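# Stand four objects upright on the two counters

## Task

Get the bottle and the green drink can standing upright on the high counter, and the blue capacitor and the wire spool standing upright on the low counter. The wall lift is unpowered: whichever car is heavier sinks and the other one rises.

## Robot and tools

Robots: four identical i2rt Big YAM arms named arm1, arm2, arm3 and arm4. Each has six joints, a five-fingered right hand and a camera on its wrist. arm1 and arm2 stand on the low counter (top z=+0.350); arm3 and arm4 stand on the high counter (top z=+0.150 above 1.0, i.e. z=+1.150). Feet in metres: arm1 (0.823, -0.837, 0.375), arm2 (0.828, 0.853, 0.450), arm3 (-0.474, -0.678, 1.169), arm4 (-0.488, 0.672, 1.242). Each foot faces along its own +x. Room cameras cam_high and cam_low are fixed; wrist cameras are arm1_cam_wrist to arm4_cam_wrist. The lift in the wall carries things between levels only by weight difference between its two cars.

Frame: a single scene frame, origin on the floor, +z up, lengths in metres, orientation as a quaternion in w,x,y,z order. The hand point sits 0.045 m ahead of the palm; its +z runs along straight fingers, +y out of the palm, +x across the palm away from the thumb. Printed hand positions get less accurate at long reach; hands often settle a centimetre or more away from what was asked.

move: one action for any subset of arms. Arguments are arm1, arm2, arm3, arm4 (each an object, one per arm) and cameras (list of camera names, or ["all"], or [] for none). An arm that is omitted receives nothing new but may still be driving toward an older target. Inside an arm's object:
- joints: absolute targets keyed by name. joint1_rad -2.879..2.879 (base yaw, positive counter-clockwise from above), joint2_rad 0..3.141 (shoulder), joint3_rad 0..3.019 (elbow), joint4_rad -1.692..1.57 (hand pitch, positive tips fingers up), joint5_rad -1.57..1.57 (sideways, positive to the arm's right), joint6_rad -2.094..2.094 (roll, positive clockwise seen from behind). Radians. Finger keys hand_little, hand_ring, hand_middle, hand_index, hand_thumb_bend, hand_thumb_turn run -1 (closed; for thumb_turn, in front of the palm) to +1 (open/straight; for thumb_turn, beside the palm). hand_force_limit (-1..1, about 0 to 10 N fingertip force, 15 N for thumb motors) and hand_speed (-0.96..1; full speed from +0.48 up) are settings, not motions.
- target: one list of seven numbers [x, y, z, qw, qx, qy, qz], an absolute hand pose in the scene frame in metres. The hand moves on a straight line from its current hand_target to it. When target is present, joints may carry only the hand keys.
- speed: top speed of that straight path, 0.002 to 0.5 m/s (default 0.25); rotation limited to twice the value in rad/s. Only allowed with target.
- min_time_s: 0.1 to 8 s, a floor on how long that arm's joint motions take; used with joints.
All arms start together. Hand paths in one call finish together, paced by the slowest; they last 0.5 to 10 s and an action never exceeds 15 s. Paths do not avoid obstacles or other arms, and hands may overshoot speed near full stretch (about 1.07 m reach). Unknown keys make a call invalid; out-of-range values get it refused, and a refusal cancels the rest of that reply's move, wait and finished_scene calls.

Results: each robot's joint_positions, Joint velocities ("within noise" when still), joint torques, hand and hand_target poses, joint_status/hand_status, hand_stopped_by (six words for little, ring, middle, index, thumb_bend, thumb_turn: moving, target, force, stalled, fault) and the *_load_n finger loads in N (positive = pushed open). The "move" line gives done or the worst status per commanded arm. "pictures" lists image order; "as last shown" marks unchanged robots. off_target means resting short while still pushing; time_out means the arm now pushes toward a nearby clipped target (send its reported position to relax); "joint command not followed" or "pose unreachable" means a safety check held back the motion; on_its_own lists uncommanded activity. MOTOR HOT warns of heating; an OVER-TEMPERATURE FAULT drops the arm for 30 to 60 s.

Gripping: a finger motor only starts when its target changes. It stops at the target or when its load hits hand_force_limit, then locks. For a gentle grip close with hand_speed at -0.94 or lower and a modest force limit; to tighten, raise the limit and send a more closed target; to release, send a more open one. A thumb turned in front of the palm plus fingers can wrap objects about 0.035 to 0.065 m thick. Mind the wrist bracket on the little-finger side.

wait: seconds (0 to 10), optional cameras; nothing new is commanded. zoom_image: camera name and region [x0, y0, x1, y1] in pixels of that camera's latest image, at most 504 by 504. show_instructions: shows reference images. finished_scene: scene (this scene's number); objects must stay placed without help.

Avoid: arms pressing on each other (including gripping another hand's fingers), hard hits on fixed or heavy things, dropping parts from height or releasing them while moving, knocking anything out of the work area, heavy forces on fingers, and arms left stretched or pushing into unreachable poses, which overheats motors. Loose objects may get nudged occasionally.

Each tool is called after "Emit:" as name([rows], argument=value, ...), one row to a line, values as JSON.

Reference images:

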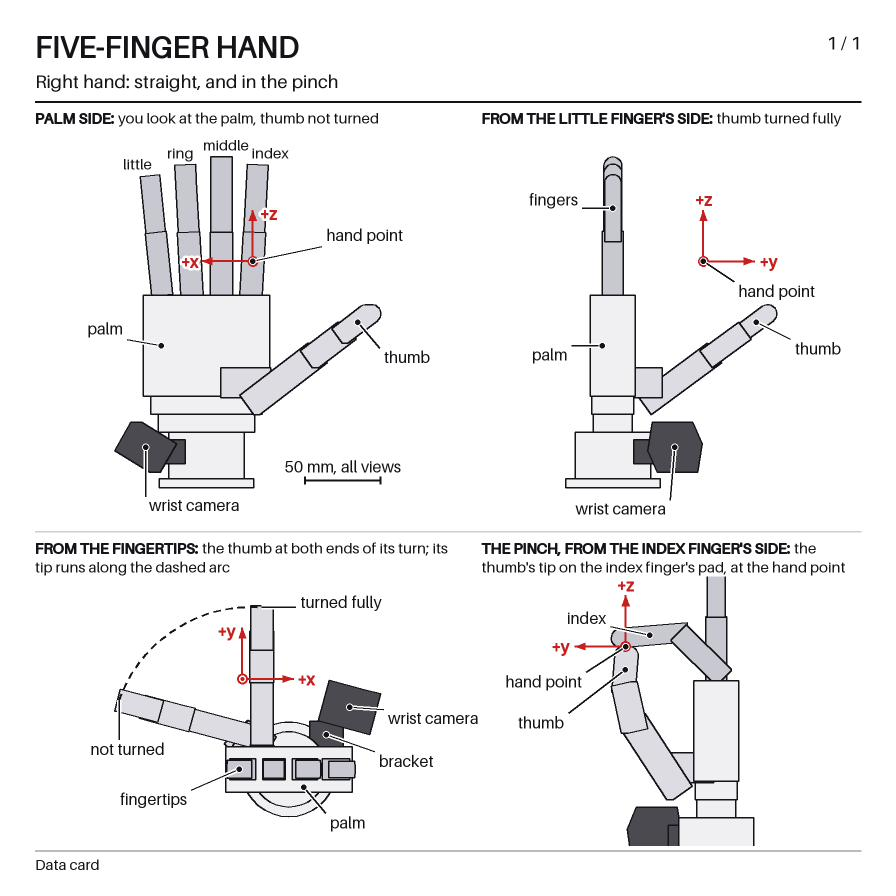

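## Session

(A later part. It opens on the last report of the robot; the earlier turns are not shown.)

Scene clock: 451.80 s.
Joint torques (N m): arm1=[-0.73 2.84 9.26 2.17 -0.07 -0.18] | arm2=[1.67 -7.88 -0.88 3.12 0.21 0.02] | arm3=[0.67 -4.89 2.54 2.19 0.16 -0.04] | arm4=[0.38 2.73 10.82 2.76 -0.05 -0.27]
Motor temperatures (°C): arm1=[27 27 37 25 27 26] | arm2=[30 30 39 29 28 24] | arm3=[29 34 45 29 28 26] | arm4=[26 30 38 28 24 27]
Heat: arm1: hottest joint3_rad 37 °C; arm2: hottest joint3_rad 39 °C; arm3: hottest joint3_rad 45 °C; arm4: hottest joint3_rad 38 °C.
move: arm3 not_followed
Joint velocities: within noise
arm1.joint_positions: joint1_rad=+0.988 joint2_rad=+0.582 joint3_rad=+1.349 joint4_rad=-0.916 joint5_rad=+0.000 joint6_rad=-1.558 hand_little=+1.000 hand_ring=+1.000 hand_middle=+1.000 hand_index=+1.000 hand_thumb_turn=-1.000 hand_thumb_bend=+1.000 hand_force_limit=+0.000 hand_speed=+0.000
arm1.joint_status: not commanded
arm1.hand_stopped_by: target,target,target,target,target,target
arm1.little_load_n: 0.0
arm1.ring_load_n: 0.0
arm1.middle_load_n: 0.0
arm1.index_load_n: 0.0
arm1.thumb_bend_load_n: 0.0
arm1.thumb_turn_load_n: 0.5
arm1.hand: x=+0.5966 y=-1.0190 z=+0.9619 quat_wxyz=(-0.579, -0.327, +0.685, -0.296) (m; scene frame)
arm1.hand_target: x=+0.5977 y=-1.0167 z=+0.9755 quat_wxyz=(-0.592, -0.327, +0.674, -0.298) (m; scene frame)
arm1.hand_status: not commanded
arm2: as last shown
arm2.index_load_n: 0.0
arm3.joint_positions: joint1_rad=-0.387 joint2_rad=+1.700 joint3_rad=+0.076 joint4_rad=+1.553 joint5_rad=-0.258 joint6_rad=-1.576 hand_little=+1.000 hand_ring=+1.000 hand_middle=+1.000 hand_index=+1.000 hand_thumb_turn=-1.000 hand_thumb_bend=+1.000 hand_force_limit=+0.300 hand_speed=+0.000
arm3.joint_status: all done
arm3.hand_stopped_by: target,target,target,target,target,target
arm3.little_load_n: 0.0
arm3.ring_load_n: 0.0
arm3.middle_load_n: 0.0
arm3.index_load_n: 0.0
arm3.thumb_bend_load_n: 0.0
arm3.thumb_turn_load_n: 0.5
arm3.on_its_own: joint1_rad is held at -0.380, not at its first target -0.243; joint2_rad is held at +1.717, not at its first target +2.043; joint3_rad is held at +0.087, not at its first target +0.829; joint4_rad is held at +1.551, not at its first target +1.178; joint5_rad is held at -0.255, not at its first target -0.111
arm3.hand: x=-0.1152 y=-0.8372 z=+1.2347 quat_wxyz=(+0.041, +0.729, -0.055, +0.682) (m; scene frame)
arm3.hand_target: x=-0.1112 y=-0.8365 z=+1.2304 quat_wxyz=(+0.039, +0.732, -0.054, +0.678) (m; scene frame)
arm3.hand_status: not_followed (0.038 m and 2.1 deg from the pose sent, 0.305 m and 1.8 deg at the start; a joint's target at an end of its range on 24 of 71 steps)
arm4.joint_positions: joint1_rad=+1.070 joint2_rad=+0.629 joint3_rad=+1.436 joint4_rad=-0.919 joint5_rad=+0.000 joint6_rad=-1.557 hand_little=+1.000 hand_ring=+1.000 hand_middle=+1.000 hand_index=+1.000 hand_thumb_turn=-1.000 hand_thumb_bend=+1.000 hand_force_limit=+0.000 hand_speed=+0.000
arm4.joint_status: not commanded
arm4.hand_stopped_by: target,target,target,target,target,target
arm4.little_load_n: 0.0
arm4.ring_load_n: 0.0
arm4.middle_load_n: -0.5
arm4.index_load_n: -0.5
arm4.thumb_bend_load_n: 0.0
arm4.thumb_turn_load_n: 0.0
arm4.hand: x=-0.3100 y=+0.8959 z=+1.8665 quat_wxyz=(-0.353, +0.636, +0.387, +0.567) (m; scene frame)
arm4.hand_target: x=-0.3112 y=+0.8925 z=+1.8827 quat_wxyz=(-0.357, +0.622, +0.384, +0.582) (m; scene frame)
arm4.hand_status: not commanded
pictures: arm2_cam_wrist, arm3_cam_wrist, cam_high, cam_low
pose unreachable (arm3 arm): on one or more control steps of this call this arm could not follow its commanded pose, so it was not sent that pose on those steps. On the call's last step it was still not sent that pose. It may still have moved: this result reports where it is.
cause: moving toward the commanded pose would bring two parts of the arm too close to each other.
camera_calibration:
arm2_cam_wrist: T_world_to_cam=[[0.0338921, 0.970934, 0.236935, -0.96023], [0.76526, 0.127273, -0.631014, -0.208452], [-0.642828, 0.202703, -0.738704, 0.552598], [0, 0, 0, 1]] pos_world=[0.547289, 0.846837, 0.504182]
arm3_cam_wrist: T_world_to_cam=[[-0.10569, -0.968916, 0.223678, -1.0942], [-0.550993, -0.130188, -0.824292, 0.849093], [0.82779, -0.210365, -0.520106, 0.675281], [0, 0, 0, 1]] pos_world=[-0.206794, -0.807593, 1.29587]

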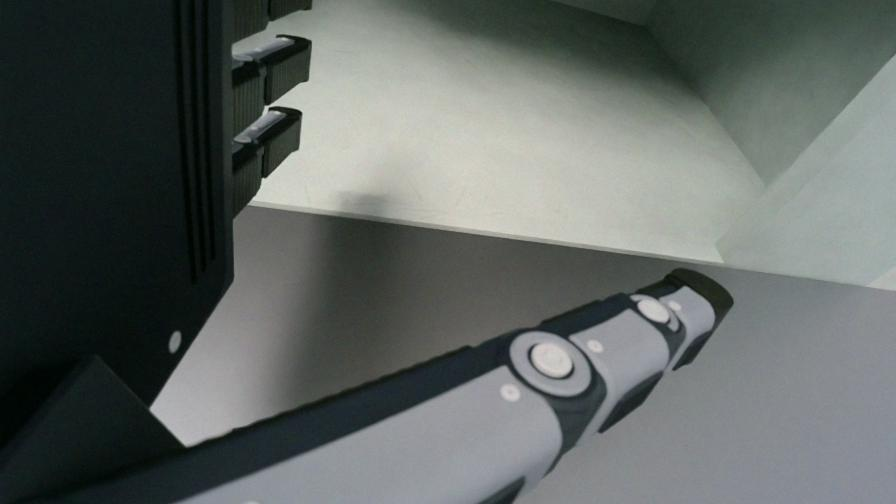

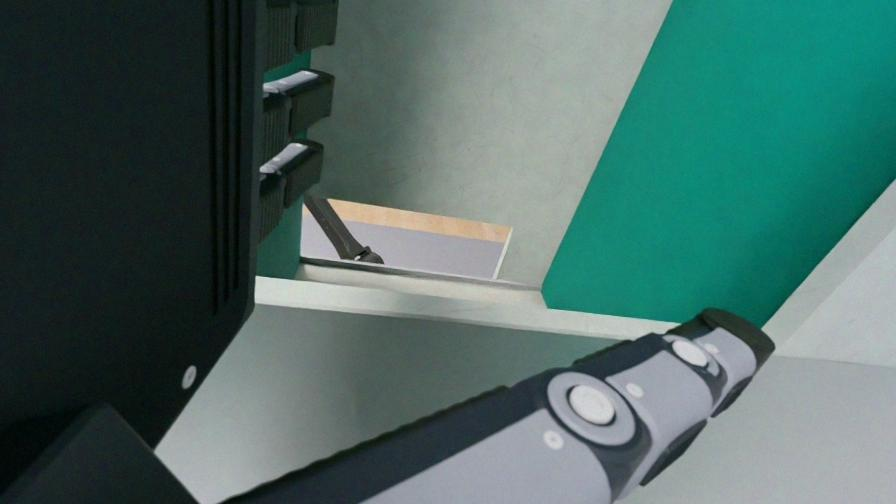

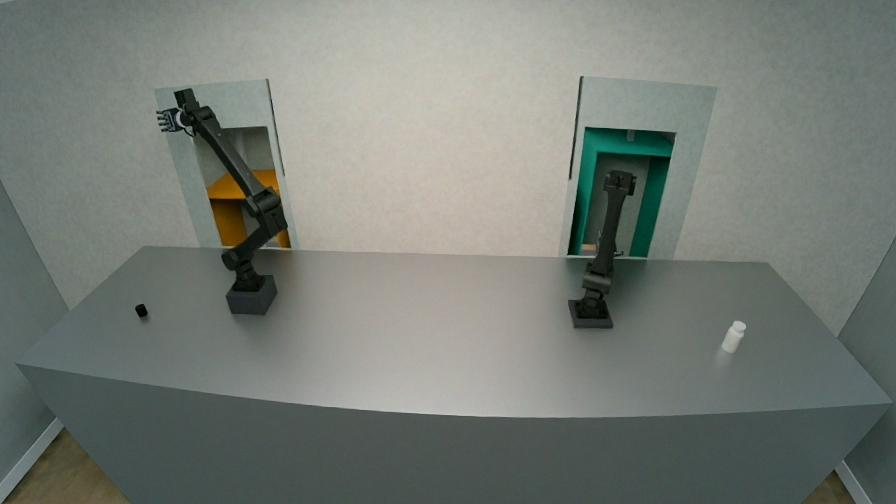

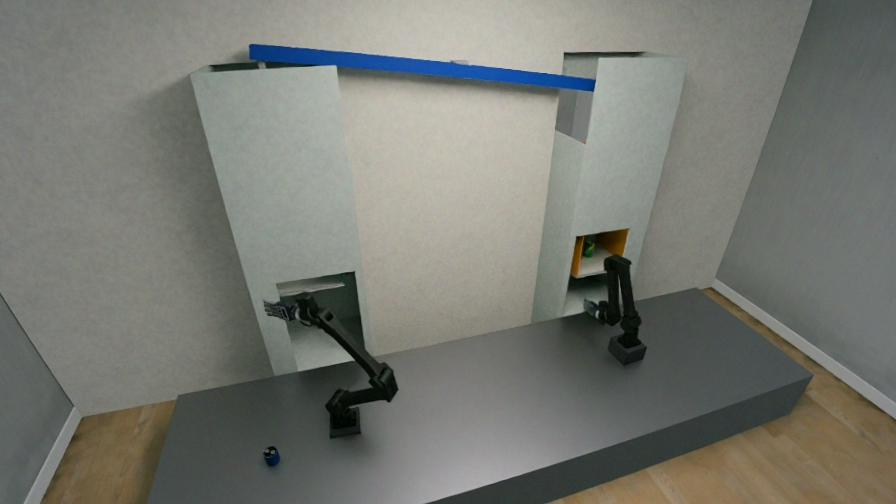

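Emit:
move(arm3={"target": [-0.165, -0.835, 1.35, -0.0484, -0.7176, 0.0502, -0.6930], "speed": 0.15}, arm1={"joints": {"joint1_rad": 0.15, "joint4_rad": -0.7}, "min_time_s": 2}, arm4={"joints": {"joint1_rad": 0.15, "joint4_rad": -0.75}, "min_time_s": 2})

Emit:
move(arm1={"target": [0.47, -0.86, 0.53, 0.7126, -0.0305, -0.7002, -0.0311], "speed": 0.2}, arm4={"target": [-0.165, 0.865, 1.35, 0.0621, -0.6982, -0.0611, -0.7105], "speed": 0.2}, cameras=["arm1_cam_wrist", "arm4_cam_wrist", "arm3_cam_wrist", "cam_high", "cam_low"])

Scene clock: 466.13 s.
Joint torques (N m): arm1=[-2.02 2.67 9.28 2.15 -0.07 -0.18] | arm2=[1.55 -8 -0.85 3.12 0.22 0.03] | arm3=[0.21 0.5 14.71 1.73 0.16 -0.21] | arm4=[-1.03 2.73 10.67 2.71 -0.02 -0.26]
Motor temperatures (°C): arm1=[27 27 37 25 27 26] | arm2=[30 29 38 29 28 24] | arm3=[29 33 43 29 28 26] | arm4=[26 30 38 28 24 27]
Heat: arm1: hottest joint3_rad 37 °C; arm2: hottest joint3_rad 38 °C; arm3: hottest joint3_rad 43 °C; arm4: hottest joint3_rad 38 °C.
move: arm1 done; arm3 off_target; arm4 done
Joint velocities: within noise
arm1.joint_positions: joint1_rad=+0.165 joint2_rad=+0.582 joint3_rad=+1.349 joint4_rad=-0.715 joint5_rad=+0.000 joint6_rad=-1.558 hand_little=+1.000 hand_ring=+1.000 hand_middle=+1.000 hand_index=+1.000 hand_thumb_turn=-1.000 hand_thumb_bend=+1.000 hand_force_limit=+0.000 hand_speed=+0.000
arm1.joint_status: all done
arm1.hand_stopped_by: target,target,target,target,target,target
arm1.little_load_n: 0.0
arm1.ring_load_n: 0.0
arm1.middle_load_n: 0.0
arm1.index_load_n: 0.0
arm1.thumb_bend_load_n: 0.0
arm1.thumb_turn_load_n: 0.0
arm1.hand: x=+0.5214 y=-0.8012 z=+1.0132 quat_wxyz=(-0.719, -0.026, +0.693, -0.040) (m; scene frame)
arm1.hand_target: x=+0.5262 y=-0.7961 z=+1.0270 quat_wxyz=(-0.731, -0.025, +0.682, -0.031) (m; scene frame)
arm1.hand_status: not commanded
arm2: as last shown
arm3.joint_positions: joint1_rad=-0.496 joint2_rad=+0.460 joint3_rad=+0.039 joint4_rad=+0.337 joint5_rad=-0.367 joint6_rad=-1.577 hand_little=+1.000 hand_ring=+1.000 hand_middle=+1.000 hand_index=+1.000 hand_thumb_turn=-1.000 hand_thumb_bend=+1.000 hand_force_limit=+0.300 hand_speed=+0.000
arm3.joint_status: not commanded
arm3.hand_stopped_by: target,target,target,target,target,target
arm3.little_load_n: 0.0
arm3.ring_load_n: 0.0
arm3.middle_load_n: 0.0
arm3.index_load_n: 0.0
arm3.thumb_bend_load_n: 0.0
arm3.thumb_turn_load_n: 0.0
arm3.hand: x=-0.1743 y=-0.8285 z=+1.3189 quat_wxyz=(+0.037, +0.732, -0.059, +0.678) (m; scene frame)
arm3.hand_target: x=-0.1671 y=-0.8339 z=+1.3501 quat_wxyz=(+0.048, +0.717, -0.050, +0.693) (m; scene frame)
arm3.hand_status: off_target (0.033 m and 2.9 deg from the pose sent, 0.126 m and 2.1 deg at the start)
arm4.joint_positions: joint1_rad=+0.164 joint2_rad=+0.629 joint3_rad=+1.436 joint4_rad=-0.769 joint5_rad=+0.000 joint6_rad=-1.557 hand_little=+1.000 hand_ring=+1.000 hand_middle=+1.000 hand_index=+1.000 hand_thumb_turn=-1.000 hand_thumb_bend=+1.000 hand_force_limit=+0.000 hand_speed=+0.000
arm4.joint_status: all done
arm4.hand_stopped_by: target,target,target,target,target,target
arm4.little_load_n: 0.0
arm4.ring_load_n: 0.0
arm4.middle_load_n: -0.5
arm4.index_load_n: 0.0
arm4.thumb_bend_load_n: 0.0
arm4.thumb_turn_load_n: 0.0
arm4.hand: x=-0.1960 y=+0.6679 z=+1.9065 quat_wxyz=(-0.077, +0.689, +0.063, +0.718) (m; scene frame)
arm4.hand_target: x=-0.2012 y=+0.6623 z=+1.9229 quat_wxyz=(-0.068, +0.675, +0.061, +0.733) (m; scene frame)
arm4.hand_status: not commanded
pictures: none

Scene clock: 470.50 s.
Joint torques (N m): arm1=[0.73 -0.91 5.87 1.94 -0.01 -0.18] | arm2=[1.67 -8 -0.94 3.15 0.21 0.04] | arm3=[0.03 0.21 14.69 1.68 0.17 -0.18] | arm4=[1.14 -5.36 4.79 2.45 0.04 -0.29]
Motor temperatures (°C): arm1=[27 27 37 25 27 26] | arm2=[30 29 38 29 28 24] | arm3=[29 33 44 29 28 26] | arm4=[26 30 38 28 24 27]
Heat: arm1: hottest joint3_rad 37 °C; arm2: hottest joint3_rad 38 °C; arm3: hottest joint3_rad 44 °C; arm4: hottest joint3_rad 38 °C.
move: arm1 done; arm4 done
Joint velocities: within noise
arm1.joint_positions: joint1_rad=+0.616 joint2_rad=+1.049 joint3_rad=+0.110 joint4_rad=+0.981 joint5_rad=+0.644 joint6_rad=-1.585 hand_little=+1.000 hand_ring=+1.000 hand_middle=+1.000 hand_index=+1.000 hand_thumb_turn=-1.000 hand_thumb_bend=+1.000 hand_force_limit=+0.000 hand_speed=+0.000
arm1.joint_status: not commanded
arm1.hand_stopped_by: target,target,target,target,target,target
arm1.little_load_n: 0.0
arm1.ring_load_n: 0.0
arm1.middle_load_n: 0.0
arm1.index_load_n: 0.0
arm1.thumb_bend_load_n: 0.0
arm1.thumb_turn_load_n: 0.5
arm1.hand: x=+0.4679 y=-0.8559 z=+0.5325 quat_wxyz=(-0.713, +0.040, +0.699, +0.031) (m; scene frame)
arm1.hand_target: x=+0.4700 y=-0.8598 z=+0.5300 quat_wxyz=(-0.712, +0.031, +0.700, +0.031) (m; scene frame)
arm1.hand_status: done (0.005 m and 1.1 deg from the pose sent, 0.489 m and 10.4 deg at the start)
arm2, arm3: as last shown
arm4.joint_positions: joint1_rad=+1.019 joint2_rad=+1.584 joint3_rad=+0.217 joint4_rad=+1.370 joint5_rad=+0.890 joint6_rad=-1.571 hand_little=+1.000 hand_ring=+1.000 hand_middle=+1.000 hand_index=+1.000 hand_thumb_turn=-1.000 hand_thumb_bend=+1.000 hand_force_limit=+0.000 hand_speed=+0.000
arm4.joint_status: not commanded
arm4.hand_stopped_by: target,target,target,target,target,target
arm4.little_load_n: 0.0
arm4.ring_load_n: -0.5
arm4.middle_load_n: 0.0
arm4.index_load_n: -0.5
arm4.thumb_bend_load_n: 0.0
arm4.thumb_turn_load_n: 0.0
arm4.hand: x=-0.1644 y=+0.8572 z=+1.3485 quat_wxyz=(-0.059, +0.702, +0.056, +0.708) (m; scene frame)
arm4.hand_target: x=-0.1650 y=+0.8649 z=+1.3501 quat_wxyz=(-0.062, +0.698, +0.061, +0.710) (m; scene frame)
arm4.hand_status: done (0.008 m and 0.9 deg from the pose sent, 0.591 m and 2.2 deg at the start)
pictures: arm1_cam_wrist, arm3_cam_wrist, arm4_cam_wrist, cam_high, cam_low
camera_calibration:
arm1_cam_wrist: T_world_to_cam=[[0.0579998, 0.957869, 0.281289, 0.643508], [0.531934, 0.208782, -0.820644, 0.362879], [-0.844797, 0.197224, -0.497414, 0.94289], [0, 0, 0, 1]] pos_world=[0.5662, -0.87812, 0.585789]
arm3_cam_wrist: T_world_to_cam=[[-0.104434, -0.971577, 0.212442, -1.09798], [-0.558022, -0.119572, -0.821166, 0.890404], [0.823228, -0.204305, -0.529674, 0.786649], [0, 0, 0, 1]] pos_world=[-0.265393, -0.799592, 1.38109]
arm4_cam_wrist: T_world_to_cam=[[0.172812, -0.961112, 0.215408, 0.566294], [-0.512227, -0.274493, -0.813804, 1.24325], [0.841284, 0.0302972, -0.539743, 0.957845], [0, 0, 0, 1]] pos_world=[-0.266858, 0.856515, 1.40676]

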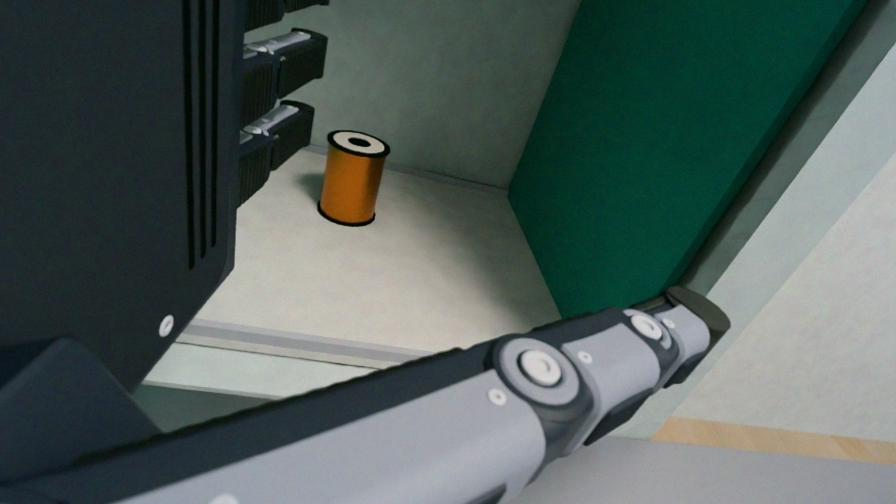

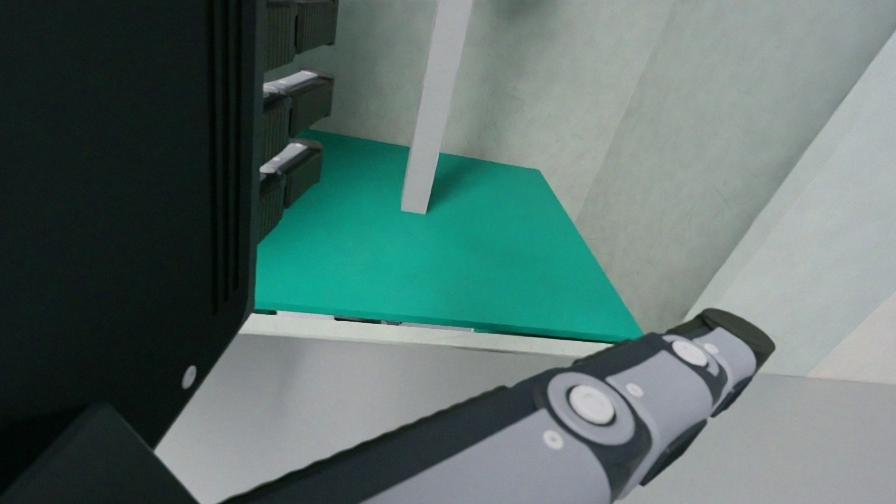

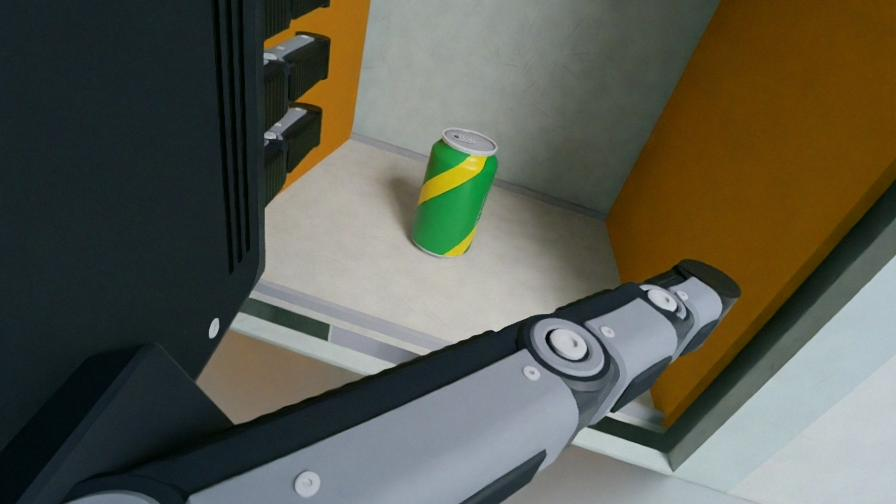

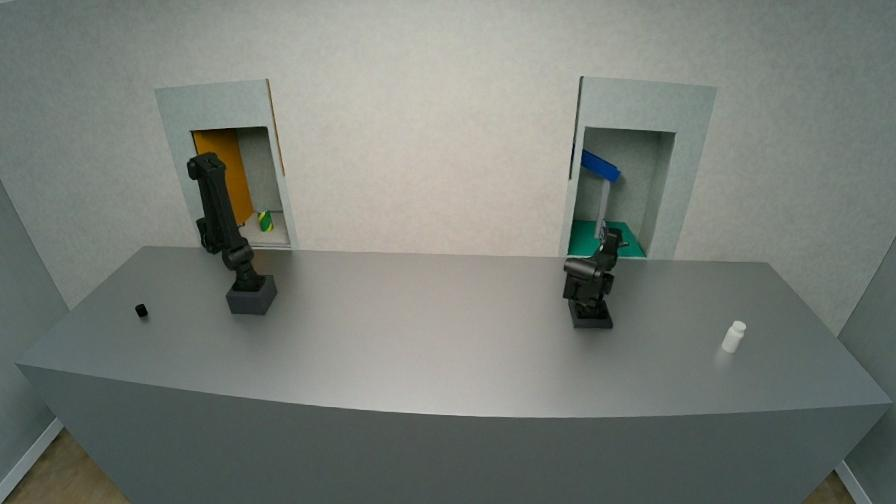

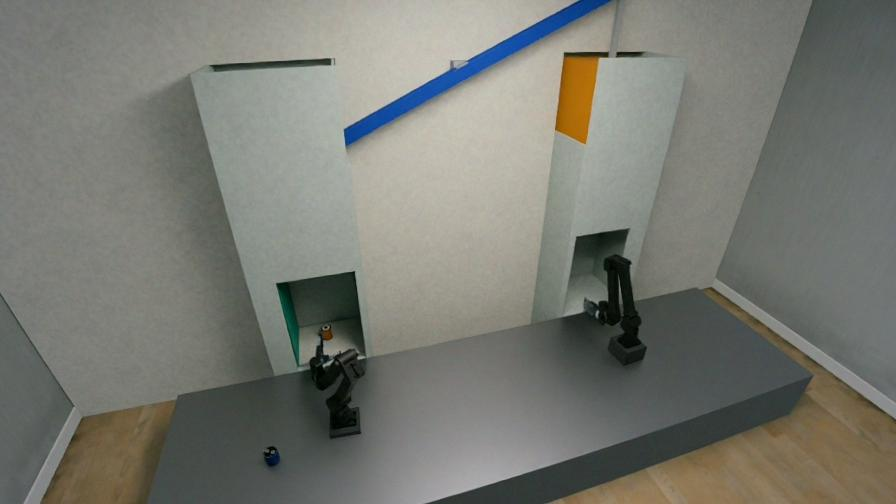

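Emit:
move(arm4={"target": [0.018, 0.861, 1.235, 0.0187, -0.7007, -0.0183, -0.7131], "speed": 0.15}, arm1={"target": [0.258, -0.885, 0.43, 0.7132, 0.0122, -0.7008, 0.0124], "speed": 0.15}, cameras=["arm1_cam_wrist", "arm4_cam_wrist"])

Scene clock: 499.77 s.
Joint torques (N m): arm1=[-1.9 -10.29 5.31 1.83 -0.14 -0.04] | arm2=[1.61 -7.82 -0.92 3.15 0.21 0.03] | arm3=[-0.26 0.26 14.6 1.78 0.14 -0.14] | arm4=[-1.49 -12.04 4.31 1.8 -0.1 -0.22]
Motor temperatures (°C): arm1=[27 27 36 25 27 26] | arm2=[30 29 36 29 28 24] | arm3=[29 32 48 29 28 26] | arm4=[26 30 36 27 24 27]
Heat: arm1: hottest joint3_rad 36 °C; arm2: hottest joint3_rad 36 °C; arm3: hottest joint3_rad 48 °C; arm4: hottest joint3_rad 36 °C.
move: arm1 done; arm4 done
Joint velocities: within noise
arm1.joint_positions: joint1_rad=+0.359 joint2_rad=+1.925 joint3_rad=+0.570 joint4_rad=+1.378 joint5_rad=+0.239 joint6_rad=-1.586 hand_little=+1.000 hand_ring=+1.000 hand_middle=+1.000 hand_index=+1.000 hand_thumb_turn=-1.000 hand_thumb_bend=+1.000 hand_force_limit=+0.000 hand_speed=+0.000
arm1.joint_status: not commanded
arm1.hand_stopped_by: target,target,target,target,target,target
arm1.little_load_n: 0.0
arm1.ring_load_n: 0.0
arm1.middle_load_n: -0.5
arm1.index_load_n: 0.0
arm1.thumb_bend_load_n: 0.0
arm1.thumb_turn_load_n: 0.0
arm1.hand: x=+0.2664 y=-0.8908 z=+0.4317 quat_wxyz=(-0.710, -0.019, +0.704, -0.015) (m; scene frame)
arm1.hand_target: x=+0.2584 y=-0.8848 z=+0.4300 quat_wxyz=(-0.713, -0.012, +0.701, -0.012) (m; scene frame)
arm1.hand_status: done (0.010 m and 1.0 deg from the pose sent, 0.235 m and 7.8 deg at the start)
arm2, arm3: as last shown
arm4.joint_positions: joint1_rad=+0.639 joint2_rad=+2.175 joint3_rad=+0.650 joint4_rad=+1.541 joint5_rad=+0.610 joint6_rad=-1.572 hand_little=+1.000 hand_ring=+1.000 hand_middle=+1.000 hand_index=+1.000 hand_thumb_turn=-1.000 hand_thumb_bend=+1.000 hand_force_limit=+0.000 hand_speed=+0.000
arm4.joint_status: not commanded
arm4.hand_stopped_by: target,target,target,target,target,target
arm4.little_load_n: 0.0
arm4.ring_load_n: 0.0
arm4.middle_load_n: 0.0
arm4.index_load_n: 0.0
arm4.thumb_bend_load_n: 0.0
arm4.thumb_turn_load_n: 0.5
arm4.hand: x=+0.0113 y=+0.8630 z=+1.2401 quat_wxyz=(-0.026, +0.700, +0.018, +0.713) (m; scene frame)
arm4.hand_target: x=+0.0178 y=+0.8608 z=+1.2350 quat_wxyz=(-0.019, +0.701, +0.018, +0.713) (m; scene frame)
arm4.hand_status: done (0.009 m and 0.8 deg from the pose sent, 0.215 m and 6.3 deg at the start)
pictures: arm1_cam_wrist, arm4_cam_wrist
camera_calibration:
arm1_cam_wrist: T_world_to_cam=[[-0.0874016, 0.950402, 0.29849, 0.741532], [0.503786, 0.300665, -0.809815, 0.479296], [-0.859395, 0.079596, -0.505078, 0.631773], [0, 0, 0, 1]] pos_world=[0.366291, -0.899148, 0.485896]
arm4_cam_wrist: T_world_to_cam=[[0.0737176, -0.975095, 0.209179, 0.585701], [-0.528355, -0.216081, -0.821066, 1.20541], [0.845817, -0.0499939, -0.531125, 0.809898], [0, 0, 0, 1]] pos_world=[-0.0913161, 0.872071, 1.29736]

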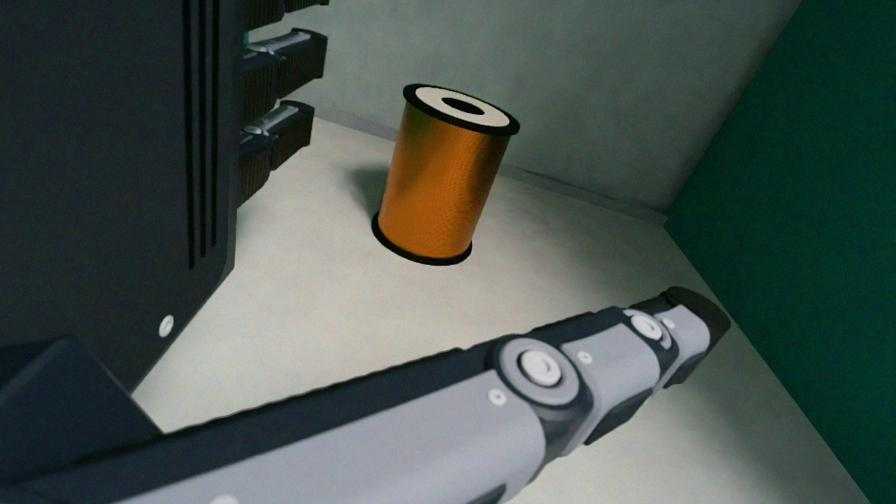

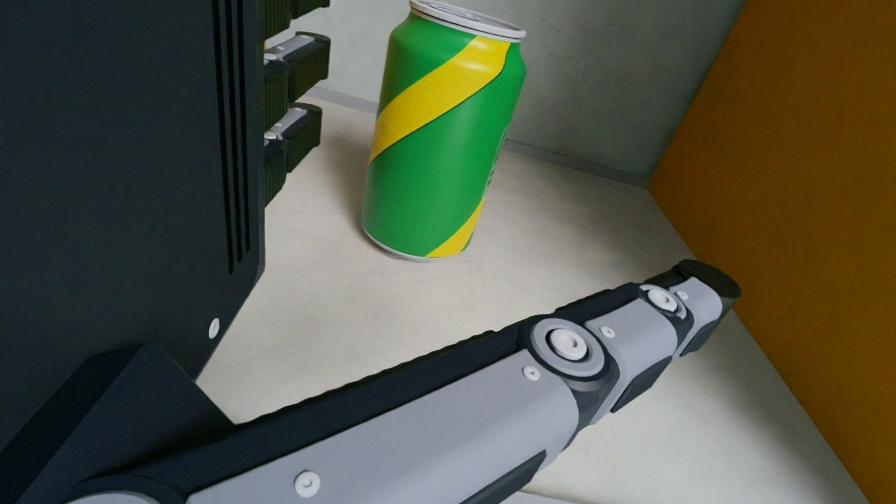

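Emit:
move(arm4={"target": [0.137, 0.867, 1.197, 0.0187, -0.7007, -0.0183, -0.7131], "speed": 0.1}, arm1={"target": [0.132, -0.882, 0.39, 0.7132, 0.0122, -0.7008, 0.0124], "speed": 0.1}, cameras=["arm1_cam_wrist", "arm4_cam_wrist"])

Scene clock: 521.23 s.
Joint torques (N m): arm1=[-1.85 -14.33 6.97 1.21 -0.14 -0.01] | arm2=[1.67 -7.94 -0.92 3.14 0.22 0.02] | arm3=[-0.26 0.32 14.64 1.7 0.17 -0.18] | arm4=[-0.91 -15.5 6.54 1.57 -0.08 -0.18]
Motor temperatures (°C): arm1=[27 28 36 25 27 26] | arm2=[30 29 36 29 28 24] | arm3=[29 31 49 29 28 26] | arm4=[26 30 34 27 24 27]
Heat: arm1: hottest joint3_rad 36 °C; arm2: hottest joint3_rad 36 °C; arm3: hottest joint3_rad 49 °C; arm4: hottest joint3_rad 34 °C.
move: arm1 off_target; arm4 off_target
Joint velocities: within noise
arm1.joint_positions: joint1_rad=+0.285 joint2_rad=+2.148 joint3_rad=+0.939 joint4_rad=+1.249 joint5_rad=+0.165 joint6_rad=-1.586 hand_little=+1.000 hand_ring=+1.000 hand_middle=+1.000 hand_index=+1.000 hand_thumb_turn=-1.000 hand_thumb_bend=+1.000 hand_force_limit=+0.000 hand_speed=+0.000
arm1.joint_status: not commanded
arm1.hand_stopped_by: target,target,target,target,target,target
arm1.little_load_n: 0.0
arm1.ring_load_n: 0.0
arm1.middle_load_n: 0.0
arm1.index_load_n: 0.0
arm1.thumb_bend_load_n: 0.0
arm1.thumb_turn_load_n: 0.0
arm1.hand: x=+0.1406 y=-0.8901 z=+0.3990 quat_wxyz=(-0.716, -0.018, +0.698, -0.016) (m; scene frame)
arm1.hand_target: x=+0.1326 y=-0.8820 z=+0.3902 quat_wxyz=(-0.713, -0.012, +0.701, -0.012) (m; scene frame)
arm1.hand_status: off_target (0.015 m and 0.9 deg from the pose sent, 0.141 m and 1.0 deg at the start)
arm2.joint_positions: joint1_rad=+0.251 joint2_rad=+1.989 joint3_rad=+0.125 joint4_rad=+1.537 joint5_rad=+0.404 joint6_rad=-1.460 hand_little=+1.000 hand_ring=+1.000 hand_middle=+1.000 hand_index=+1.000 hand_thumb_turn=-1.000 hand_thumb_bend=+1.000 hand_force_limit=+0.400 hand_speed=-0.300
arm2.joint_status: not commanded
arm2.hand_stopped_by: target,target,target,target,target,target
arm2.little_load_n: 0.0
arm2.ring_load_n: 0.0
arm2.middle_load_n: 0.0
arm2.index_load_n: 0.0
arm2.thumb_bend_load_n: 0.0
arm2.thumb_turn_load_n: 0.0
arm2.hand: x=+0.4709 y=+0.8684 z=+0.4223 quat_wxyz=(+0.591, -0.036, -0.805, -0.031) (m; scene frame)
arm2.hand_target: x=+0.4697 y=+0.8639 z=+0.4305 quat_wxyz=(+0.603, -0.040, -0.797, -0.021) (m; scene frame)
arm2.hand_status: not commanded
arm3: as last shown
arm4.joint_positions: joint1_rad=+0.500 joint2_rad=+2.329 joint3_rad=+0.967 joint4_rad=+1.380 joint5_rad=+0.471 joint6_rad=-1.572 hand_little=+1.000 hand_ring=+1.000 hand_middle=+1.000 hand_index=+1.000 hand_thumb_turn=-1.000 hand_thumb_bend=+1.000 hand_force_limit=+0.000 hand_speed=+0.000
arm4.joint_status: not commanded
arm4.hand_stopped_by: target,target,target,target,target,target
arm4.little_load_n: 0.0
arm4.ring_load_n: 0.0
arm4.middle_load_n: 0.0
arm4.index_load_n: 0.0
arm4.thumb_bend_load_n: 0.0
arm4.thumb_turn_load_n: 0.5
arm4.hand: x=+0.1281 y=+0.8703 z=+1.2046 quat_wxyz=(-0.025, +0.699, +0.019, +0.714) (m; scene frame)
arm4.hand_target: x=+0.1365 y=+0.8667 z=+1.1971 quat_wxyz=(-0.019, +0.701, +0.018, +0.713) (m; scene frame)
arm4.hand_status: off_target (0.012 m and 0.8 deg from the pose sent, 0.133 m and 0.8 deg at the start)
pictures: arm1_cam_wrist, arm4_cam_wrist
camera_calibration:
arm1_cam_wrist: T_world_to_cam=[[-0.082155, 0.951017, 0.298022, 0.739718], [0.489839, 0.298953, -0.818954, 0.520106], [-0.867933, 0.0787016, -0.490406, 0.501623], [0, 0, 0, 1]] pos_world=[0.241379, -0.89845, 0.451489]
arm4_cam_wrist: T_world_to_cam=[[0.0734441, -0.974865, 0.210344, 0.590063], [-0.525808, -0.217069, -0.822439, 1.24171], [0.847426, -0.0501975, -0.528535, 0.689364], [0, 0, 0, 1]] pos_world=[0.0253791, 0.879372, 1.26147]

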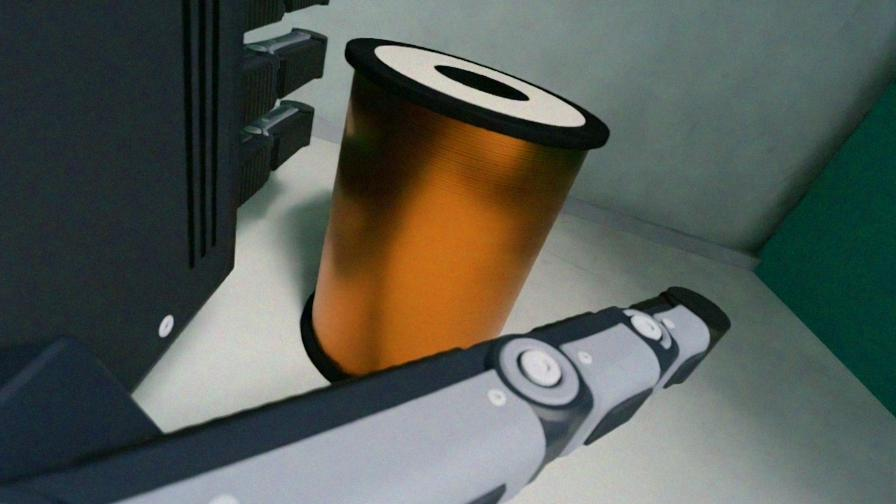

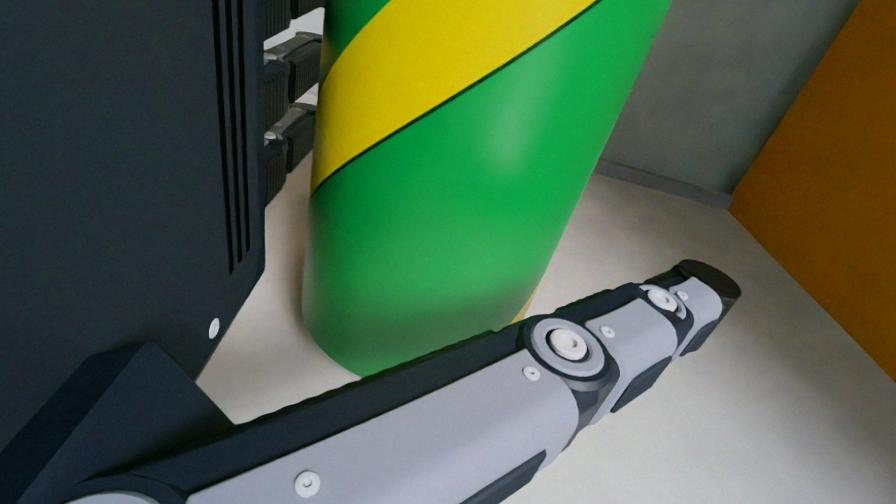

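Emit:
move(arm4={"joints": {"hand_speed": -0.6, "hand_force_limit": -0.5, "hand_index": 0.6, "hand_middle": 0.6, "hand_ring": 0.6, "hand_thumb_bend": 0.65}}, arm1={"target": [0.132, -0.882, 0.382, 0.7132, 0.0122, -0.7008, 0.0124], "speed": 0.03, "joints": {"hand_speed": -0.6, "hand_force_limit": -0.5, "hand_index": 0.6, "hand_middle": 0.6, "hand_thumb_bend": 0.65}}, cameras=["arm1_cam_wrist", "arm4_cam_wrist"])

Scene clock: 545.27 s.
Joint torques (N m): arm1=[-1.9 -14.45 6.79 1.77 -0.14 -0.01] | arm2=[1.79 -7.88 -0.91 3.12 0.22 0.02] | arm3=[0.03 0.73 14.6 1.61 0.15 -0.18] | arm4=[-0.62 -15.74 6.6 1.61 -0.09 -0.17]
Motor temperatures (°C): arm1=[27 29 35 25 27 26] | arm2=[30 29 35 29 28 24] | arm3=[29 31 51 29 27 26] | arm4=[26 31 35 27 24 27]
Heat: arm1: hottest joint3_rad 35 °C; arm2: hottest joint3_rad 35 °C; arm3: hottest joint3_rad 51 °C; arm4: hottest joint3_rad 35 °C.
move: arm1 off_target; arm4 done
Joint velocities: within noise
arm1.joint_positions: joint1_rad=+0.285 joint2_rad=+2.170 joint3_rad=+0.946 joint4_rad=+1.249 joint5_rad=+0.165 joint6_rad=-1.586 hand_little=+1.000 hand_ring=+1.000 hand_middle=+0.600 hand_index=+0.600 hand_thumb_turn=-1.000 hand_thumb_bend=+0.650 hand_force_limit=-0.500 hand_speed=-0.600
arm1.joint_status: all done
arm1.hand_stopped_by: target,target,target,target,target,target
arm1.little_load_n: 0.0
arm1.ring_load_n: 0.0
arm1.middle_load_n: 0.0
arm1.index_load_n: 0.0
arm1.thumb_bend_load_n: 0.0
arm1.thumb_turn_load_n: 0.0
arm1.hand: x=+0.1406 y=-0.8902 z=+0.3867 quat_wxyz=(-0.710, -0.019, +0.703, -0.015) (m; scene frame)
arm1.hand_target: x=+0.1325 y=-0.8819 z=+0.3822 quat_wxyz=(-0.713, -0.012, +0.701, -0.012) (m; scene frame)
arm1.hand_status: off_target (0.013 m and 0.9 deg from the pose sent, 0.021 m and 0.9 deg at the start)
arm2, arm3: as last shown
arm2.thumb_turn_load_n: 0.5
arm3.thumb_turn_load_n: 0.5
arm4.joint_positions: joint1_rad=+0.500 joint2_rad=+2.329 joint3_rad=+0.967 joint4_rad=+1.380 joint5_rad=+0.471 joint6_rad=-1.572 hand_little=+1.000 hand_ring=+0.600 hand_middle=+0.600 hand_index=+0.600 hand_thumb_turn=-1.000 hand_thumb_bend=+0.650 hand_force_limit=-0.500 hand_speed=-0.600
arm4.joint_status: all done
arm4.hand_stopped_by: target,target,target,target,target,target
arm4.little_load_n: 0.0
arm4.ring_load_n: 0.0
arm4.middle_load_n: 0.0
arm4.index_load_n: 0.0
arm4.thumb_bend_load_n: 0.0
arm4.thumb_turn_load_n: 0.5
arm4.hand: x=+0.1282 y=+0.8704 z=+1.2046 quat_wxyz=(-0.026, +0.699, +0.019, +0.714) (m; scene frame)
arm4.hand_target: x=+0.1365 y=+0.8667 z=+1.1971 quat_wxyz=(-0.019, +0.701, +0.018, +0.713) (m; scene frame)
arm4.hand_status: not commanded
pictures: arm1_cam_wrist, arm4_cam_wrist
camera_calibration:
arm1_cam_wrist: T_world_to_cam=[[-0.0869361, 0.95, 0.299902, 0.742436], [0.502599, 0.301747, -0.81015, 0.507355], [-0.860138, 0.0802991, -0.503702, 0.501131], [0, 0, 0, 1]] pos_world=[0.24059, -0.898648, 0.440796]
arm4_cam_wrist: T_world_to_cam=[[0.0737981, -0.974835, 0.210357, 0.59011], [-0.525739, -0.21727, -0.822431, 1.24189], [0.847439, -0.049899, -0.528543, 0.689116], [0, 0, 0, 1]] pos_world=[0.0253792, 0.879473, 1.26147]

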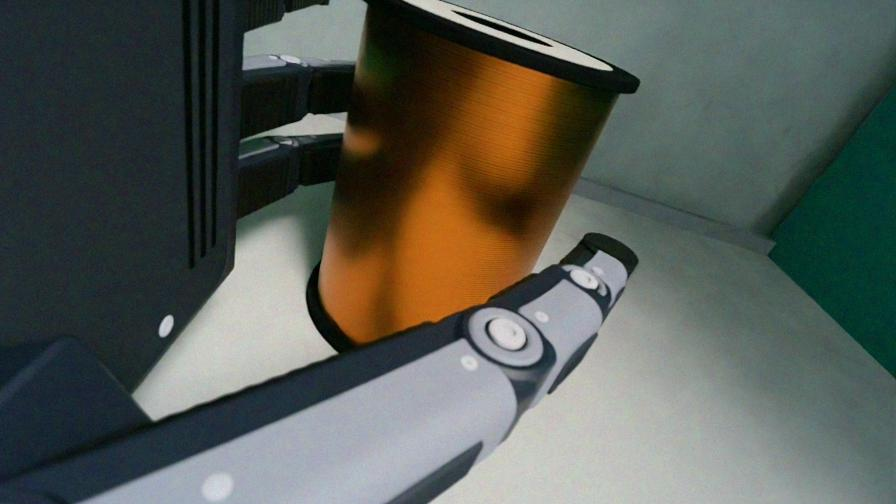

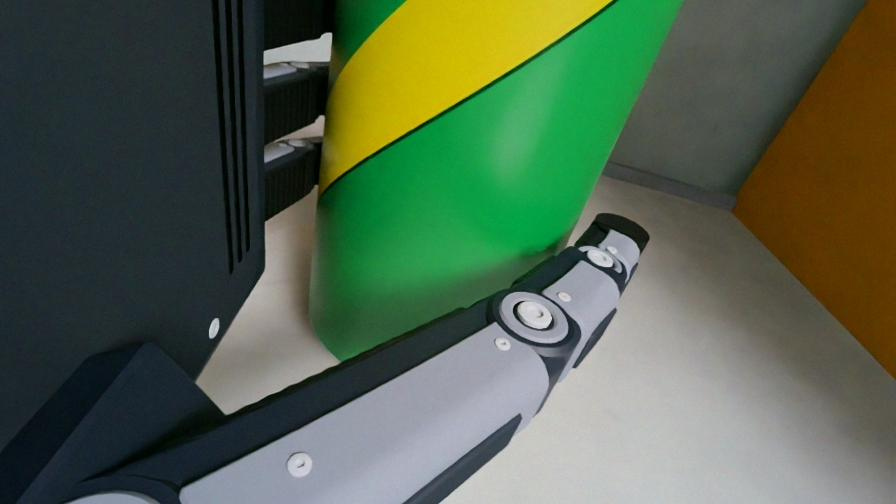

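Emit:
move(arm4={"joints": {"hand_speed": -0.94, "hand_force_limit": -0.5, "hand_index": -0.5, "hand_middle": -0.5, "hand_ring": -0.5, "hand_thumb_bend": -0.5}}, arm1={"joints": {"hand_speed": -0.94, "hand_force_limit": -0.5, "hand_index": -0.5, "hand_middle": -0.5, "hand_thumb_bend": -0.5}}, cameras=["arm1_cam_wrist", "arm4_cam_wrist"])

Scene clock: 554.80 s.
Joint torques (N m): arm1=[-1.85 -14.56 6.6 1.78 -0.07 -0.02] | arm2=[1.49 -7.82 -0.94 3.12 0.22 0.02] | arm3=[-0.32 0.44 14.71 1.72 0.15 -0.17] | arm4=[-0.62 -15.62 6.53 1.62 -0.09 -0.18]
Motor temperatures (°C): arm1=[27 29 35 25 27 26] | arm2=[30 29 35 29 28 24] | arm3=[29 31 52 29 27 26] | arm4=[26 31 35 27 24 27]
Heat: arm1: hottest joint3_rad 35 °C; arm2: hottest joint3_rad 35 °C; arm3: hottest joint3_rad 52 °C; arm4: hottest joint3_rad 35 °C.
move: arm1 off_target; arm4 off_target
Joint velocities: within noise
arm1.joint_positions: joint1_rad=+0.284 joint2_rad=+2.171 joint3_rad=+0.948 joint4_rad=+1.249 joint5_rad=+0.163 joint6_rad=-1.586 hand_little=+1.000 hand_ring=+1.000 hand_middle=+0.342 hand_index=+0.353 hand_thumb_turn=-1.000 hand_thumb_bend=+0.523 hand_force_limit=-0.500 hand_speed=-0.940
arm1.joint_status: hand_middle off_target (ended at +0.342, target -0.500); hand_index off_target (ended at +0.353, target -0.500); hand_thumb_bend off_target (ended at +0.523, target -0.500); the others done
arm1.hand_stopped_by: target,target,force,force,force,target
arm1.little_load_n: 0.0
arm1.ring_load_n: 0.0
arm1.middle_load_n: 3.0
arm1.index_load_n: 1.0
arm1.thumb_bend_load_n: 5.0
arm1.thumb_turn_load_n: 0.5
arm1.hand: x=+0.1396 y=-0.8902 z=+0.3874 quat_wxyz=(-0.711, -0.019, +0.703, -0.015) (m; scene frame)
arm1.hand_target: x=+0.1325 y=-0.8819 z=+0.3822 quat_wxyz=(-0.713, -0.012, +0.701, -0.012) (m; scene frame)
arm1.hand_status: not commanded
arm2, arm3: as last shown
arm2.thumb_turn_load_n: 0.0
arm3.little_load_n: 0.5
arm3.thumb_bend_load_n: 0.5
arm4.joint_positions: joint1_rad=+0.500 joint2_rad=+2.329 joint3_rad=+0.967 joint4_rad=+1.380 joint5_rad=+0.471 joint6_rad=-1.572 hand_little=+1.000 hand_ring=+0.398 hand_middle=+0.415 hand_index=+0.432 hand_thumb_turn=-1.000 hand_thumb_bend=+0.566 hand_force_limit=-0.500 hand_speed=-0.940
arm4.joint_status: hand_ring off_target (ended at +0.398, target -0.500); hand_middle off_target (ended at +0.415, target -0.500); hand_index off_target (ended at +0.432, target -0.500); hand_thumb_bend off_target (ended at +0.566, target -0.500); the others done
arm4.hand_stopped_by: target,force,force,force,force,target
arm4.little_load_n: 0.0
arm4.ring_load_n: 3.0
arm4.middle_load_n: 0.5
arm4.index_load_n: 0.0
arm4.thumb_bend_load_n: 7.0
arm4.thumb_turn_load_n: 2.5
arm4.hand: x=+0.1282 y=+0.8704 z=+1.2046 quat_wxyz=(-0.026, +0.699, +0.019, +0.714) (m; scene frame)
arm4.hand_target: x=+0.1365 y=+0.8667 z=+1.1972 quat_wxyz=(-0.019, +0.701, +0.018, +0.713) (m; scene frame)
arm4.hand_status: not commanded
pictures: arm1_cam_wrist, arm4_cam_wrist
camera_calibration:
arm1_cam_wrist: T_world_to_cam=[[-0.0874971, 0.95, 0.29974, 0.742357], [0.500682, 0.302066, -0.811217, 0.509268], [-0.861198, 0.0790954, -0.502078, 0.499091], [0, 0, 0, 1]] pos_world=[0.239788, -0.898547, 0.441195]
arm4_cam_wrist: T_world_to_cam=[[0.0737981, -0.974835, 0.210357, 0.59011], [-0.525739, -0.21727, -0.822431, 1.24189], [0.847439, -0.049899, -0.528543, 0.689116], [0, 0, 0, 1]] pos_world=[0.0253792, 0.879473, 1.26147]

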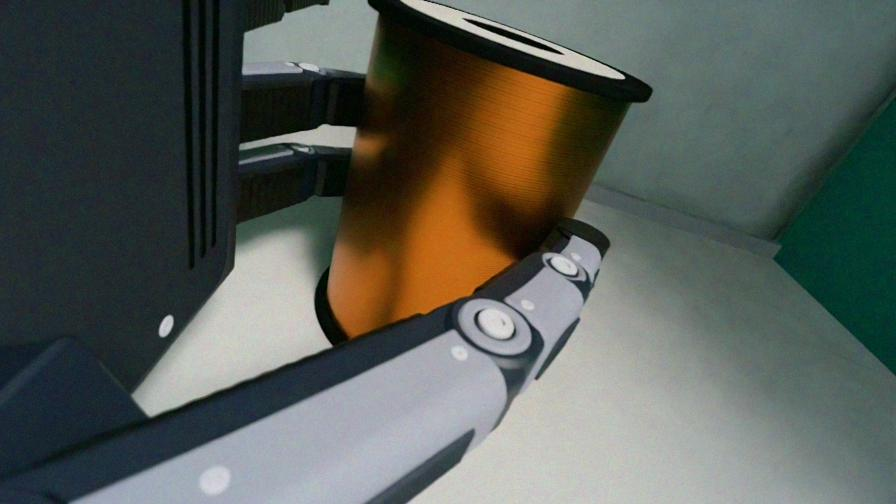

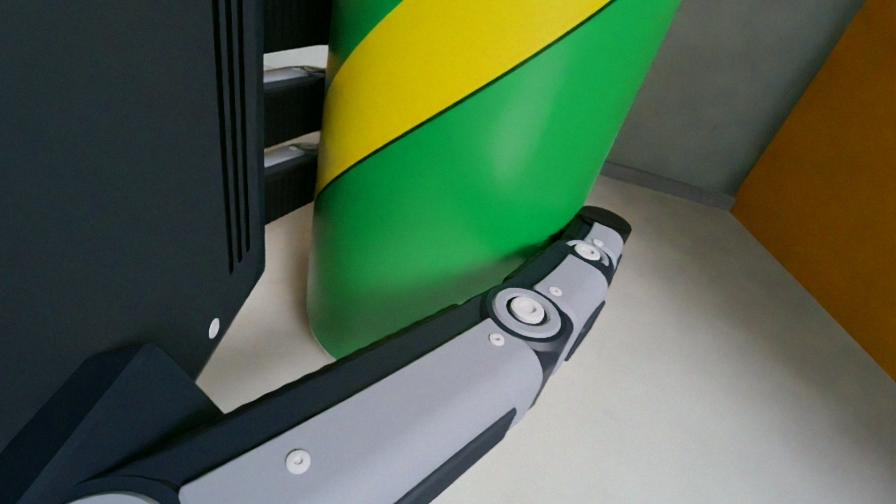

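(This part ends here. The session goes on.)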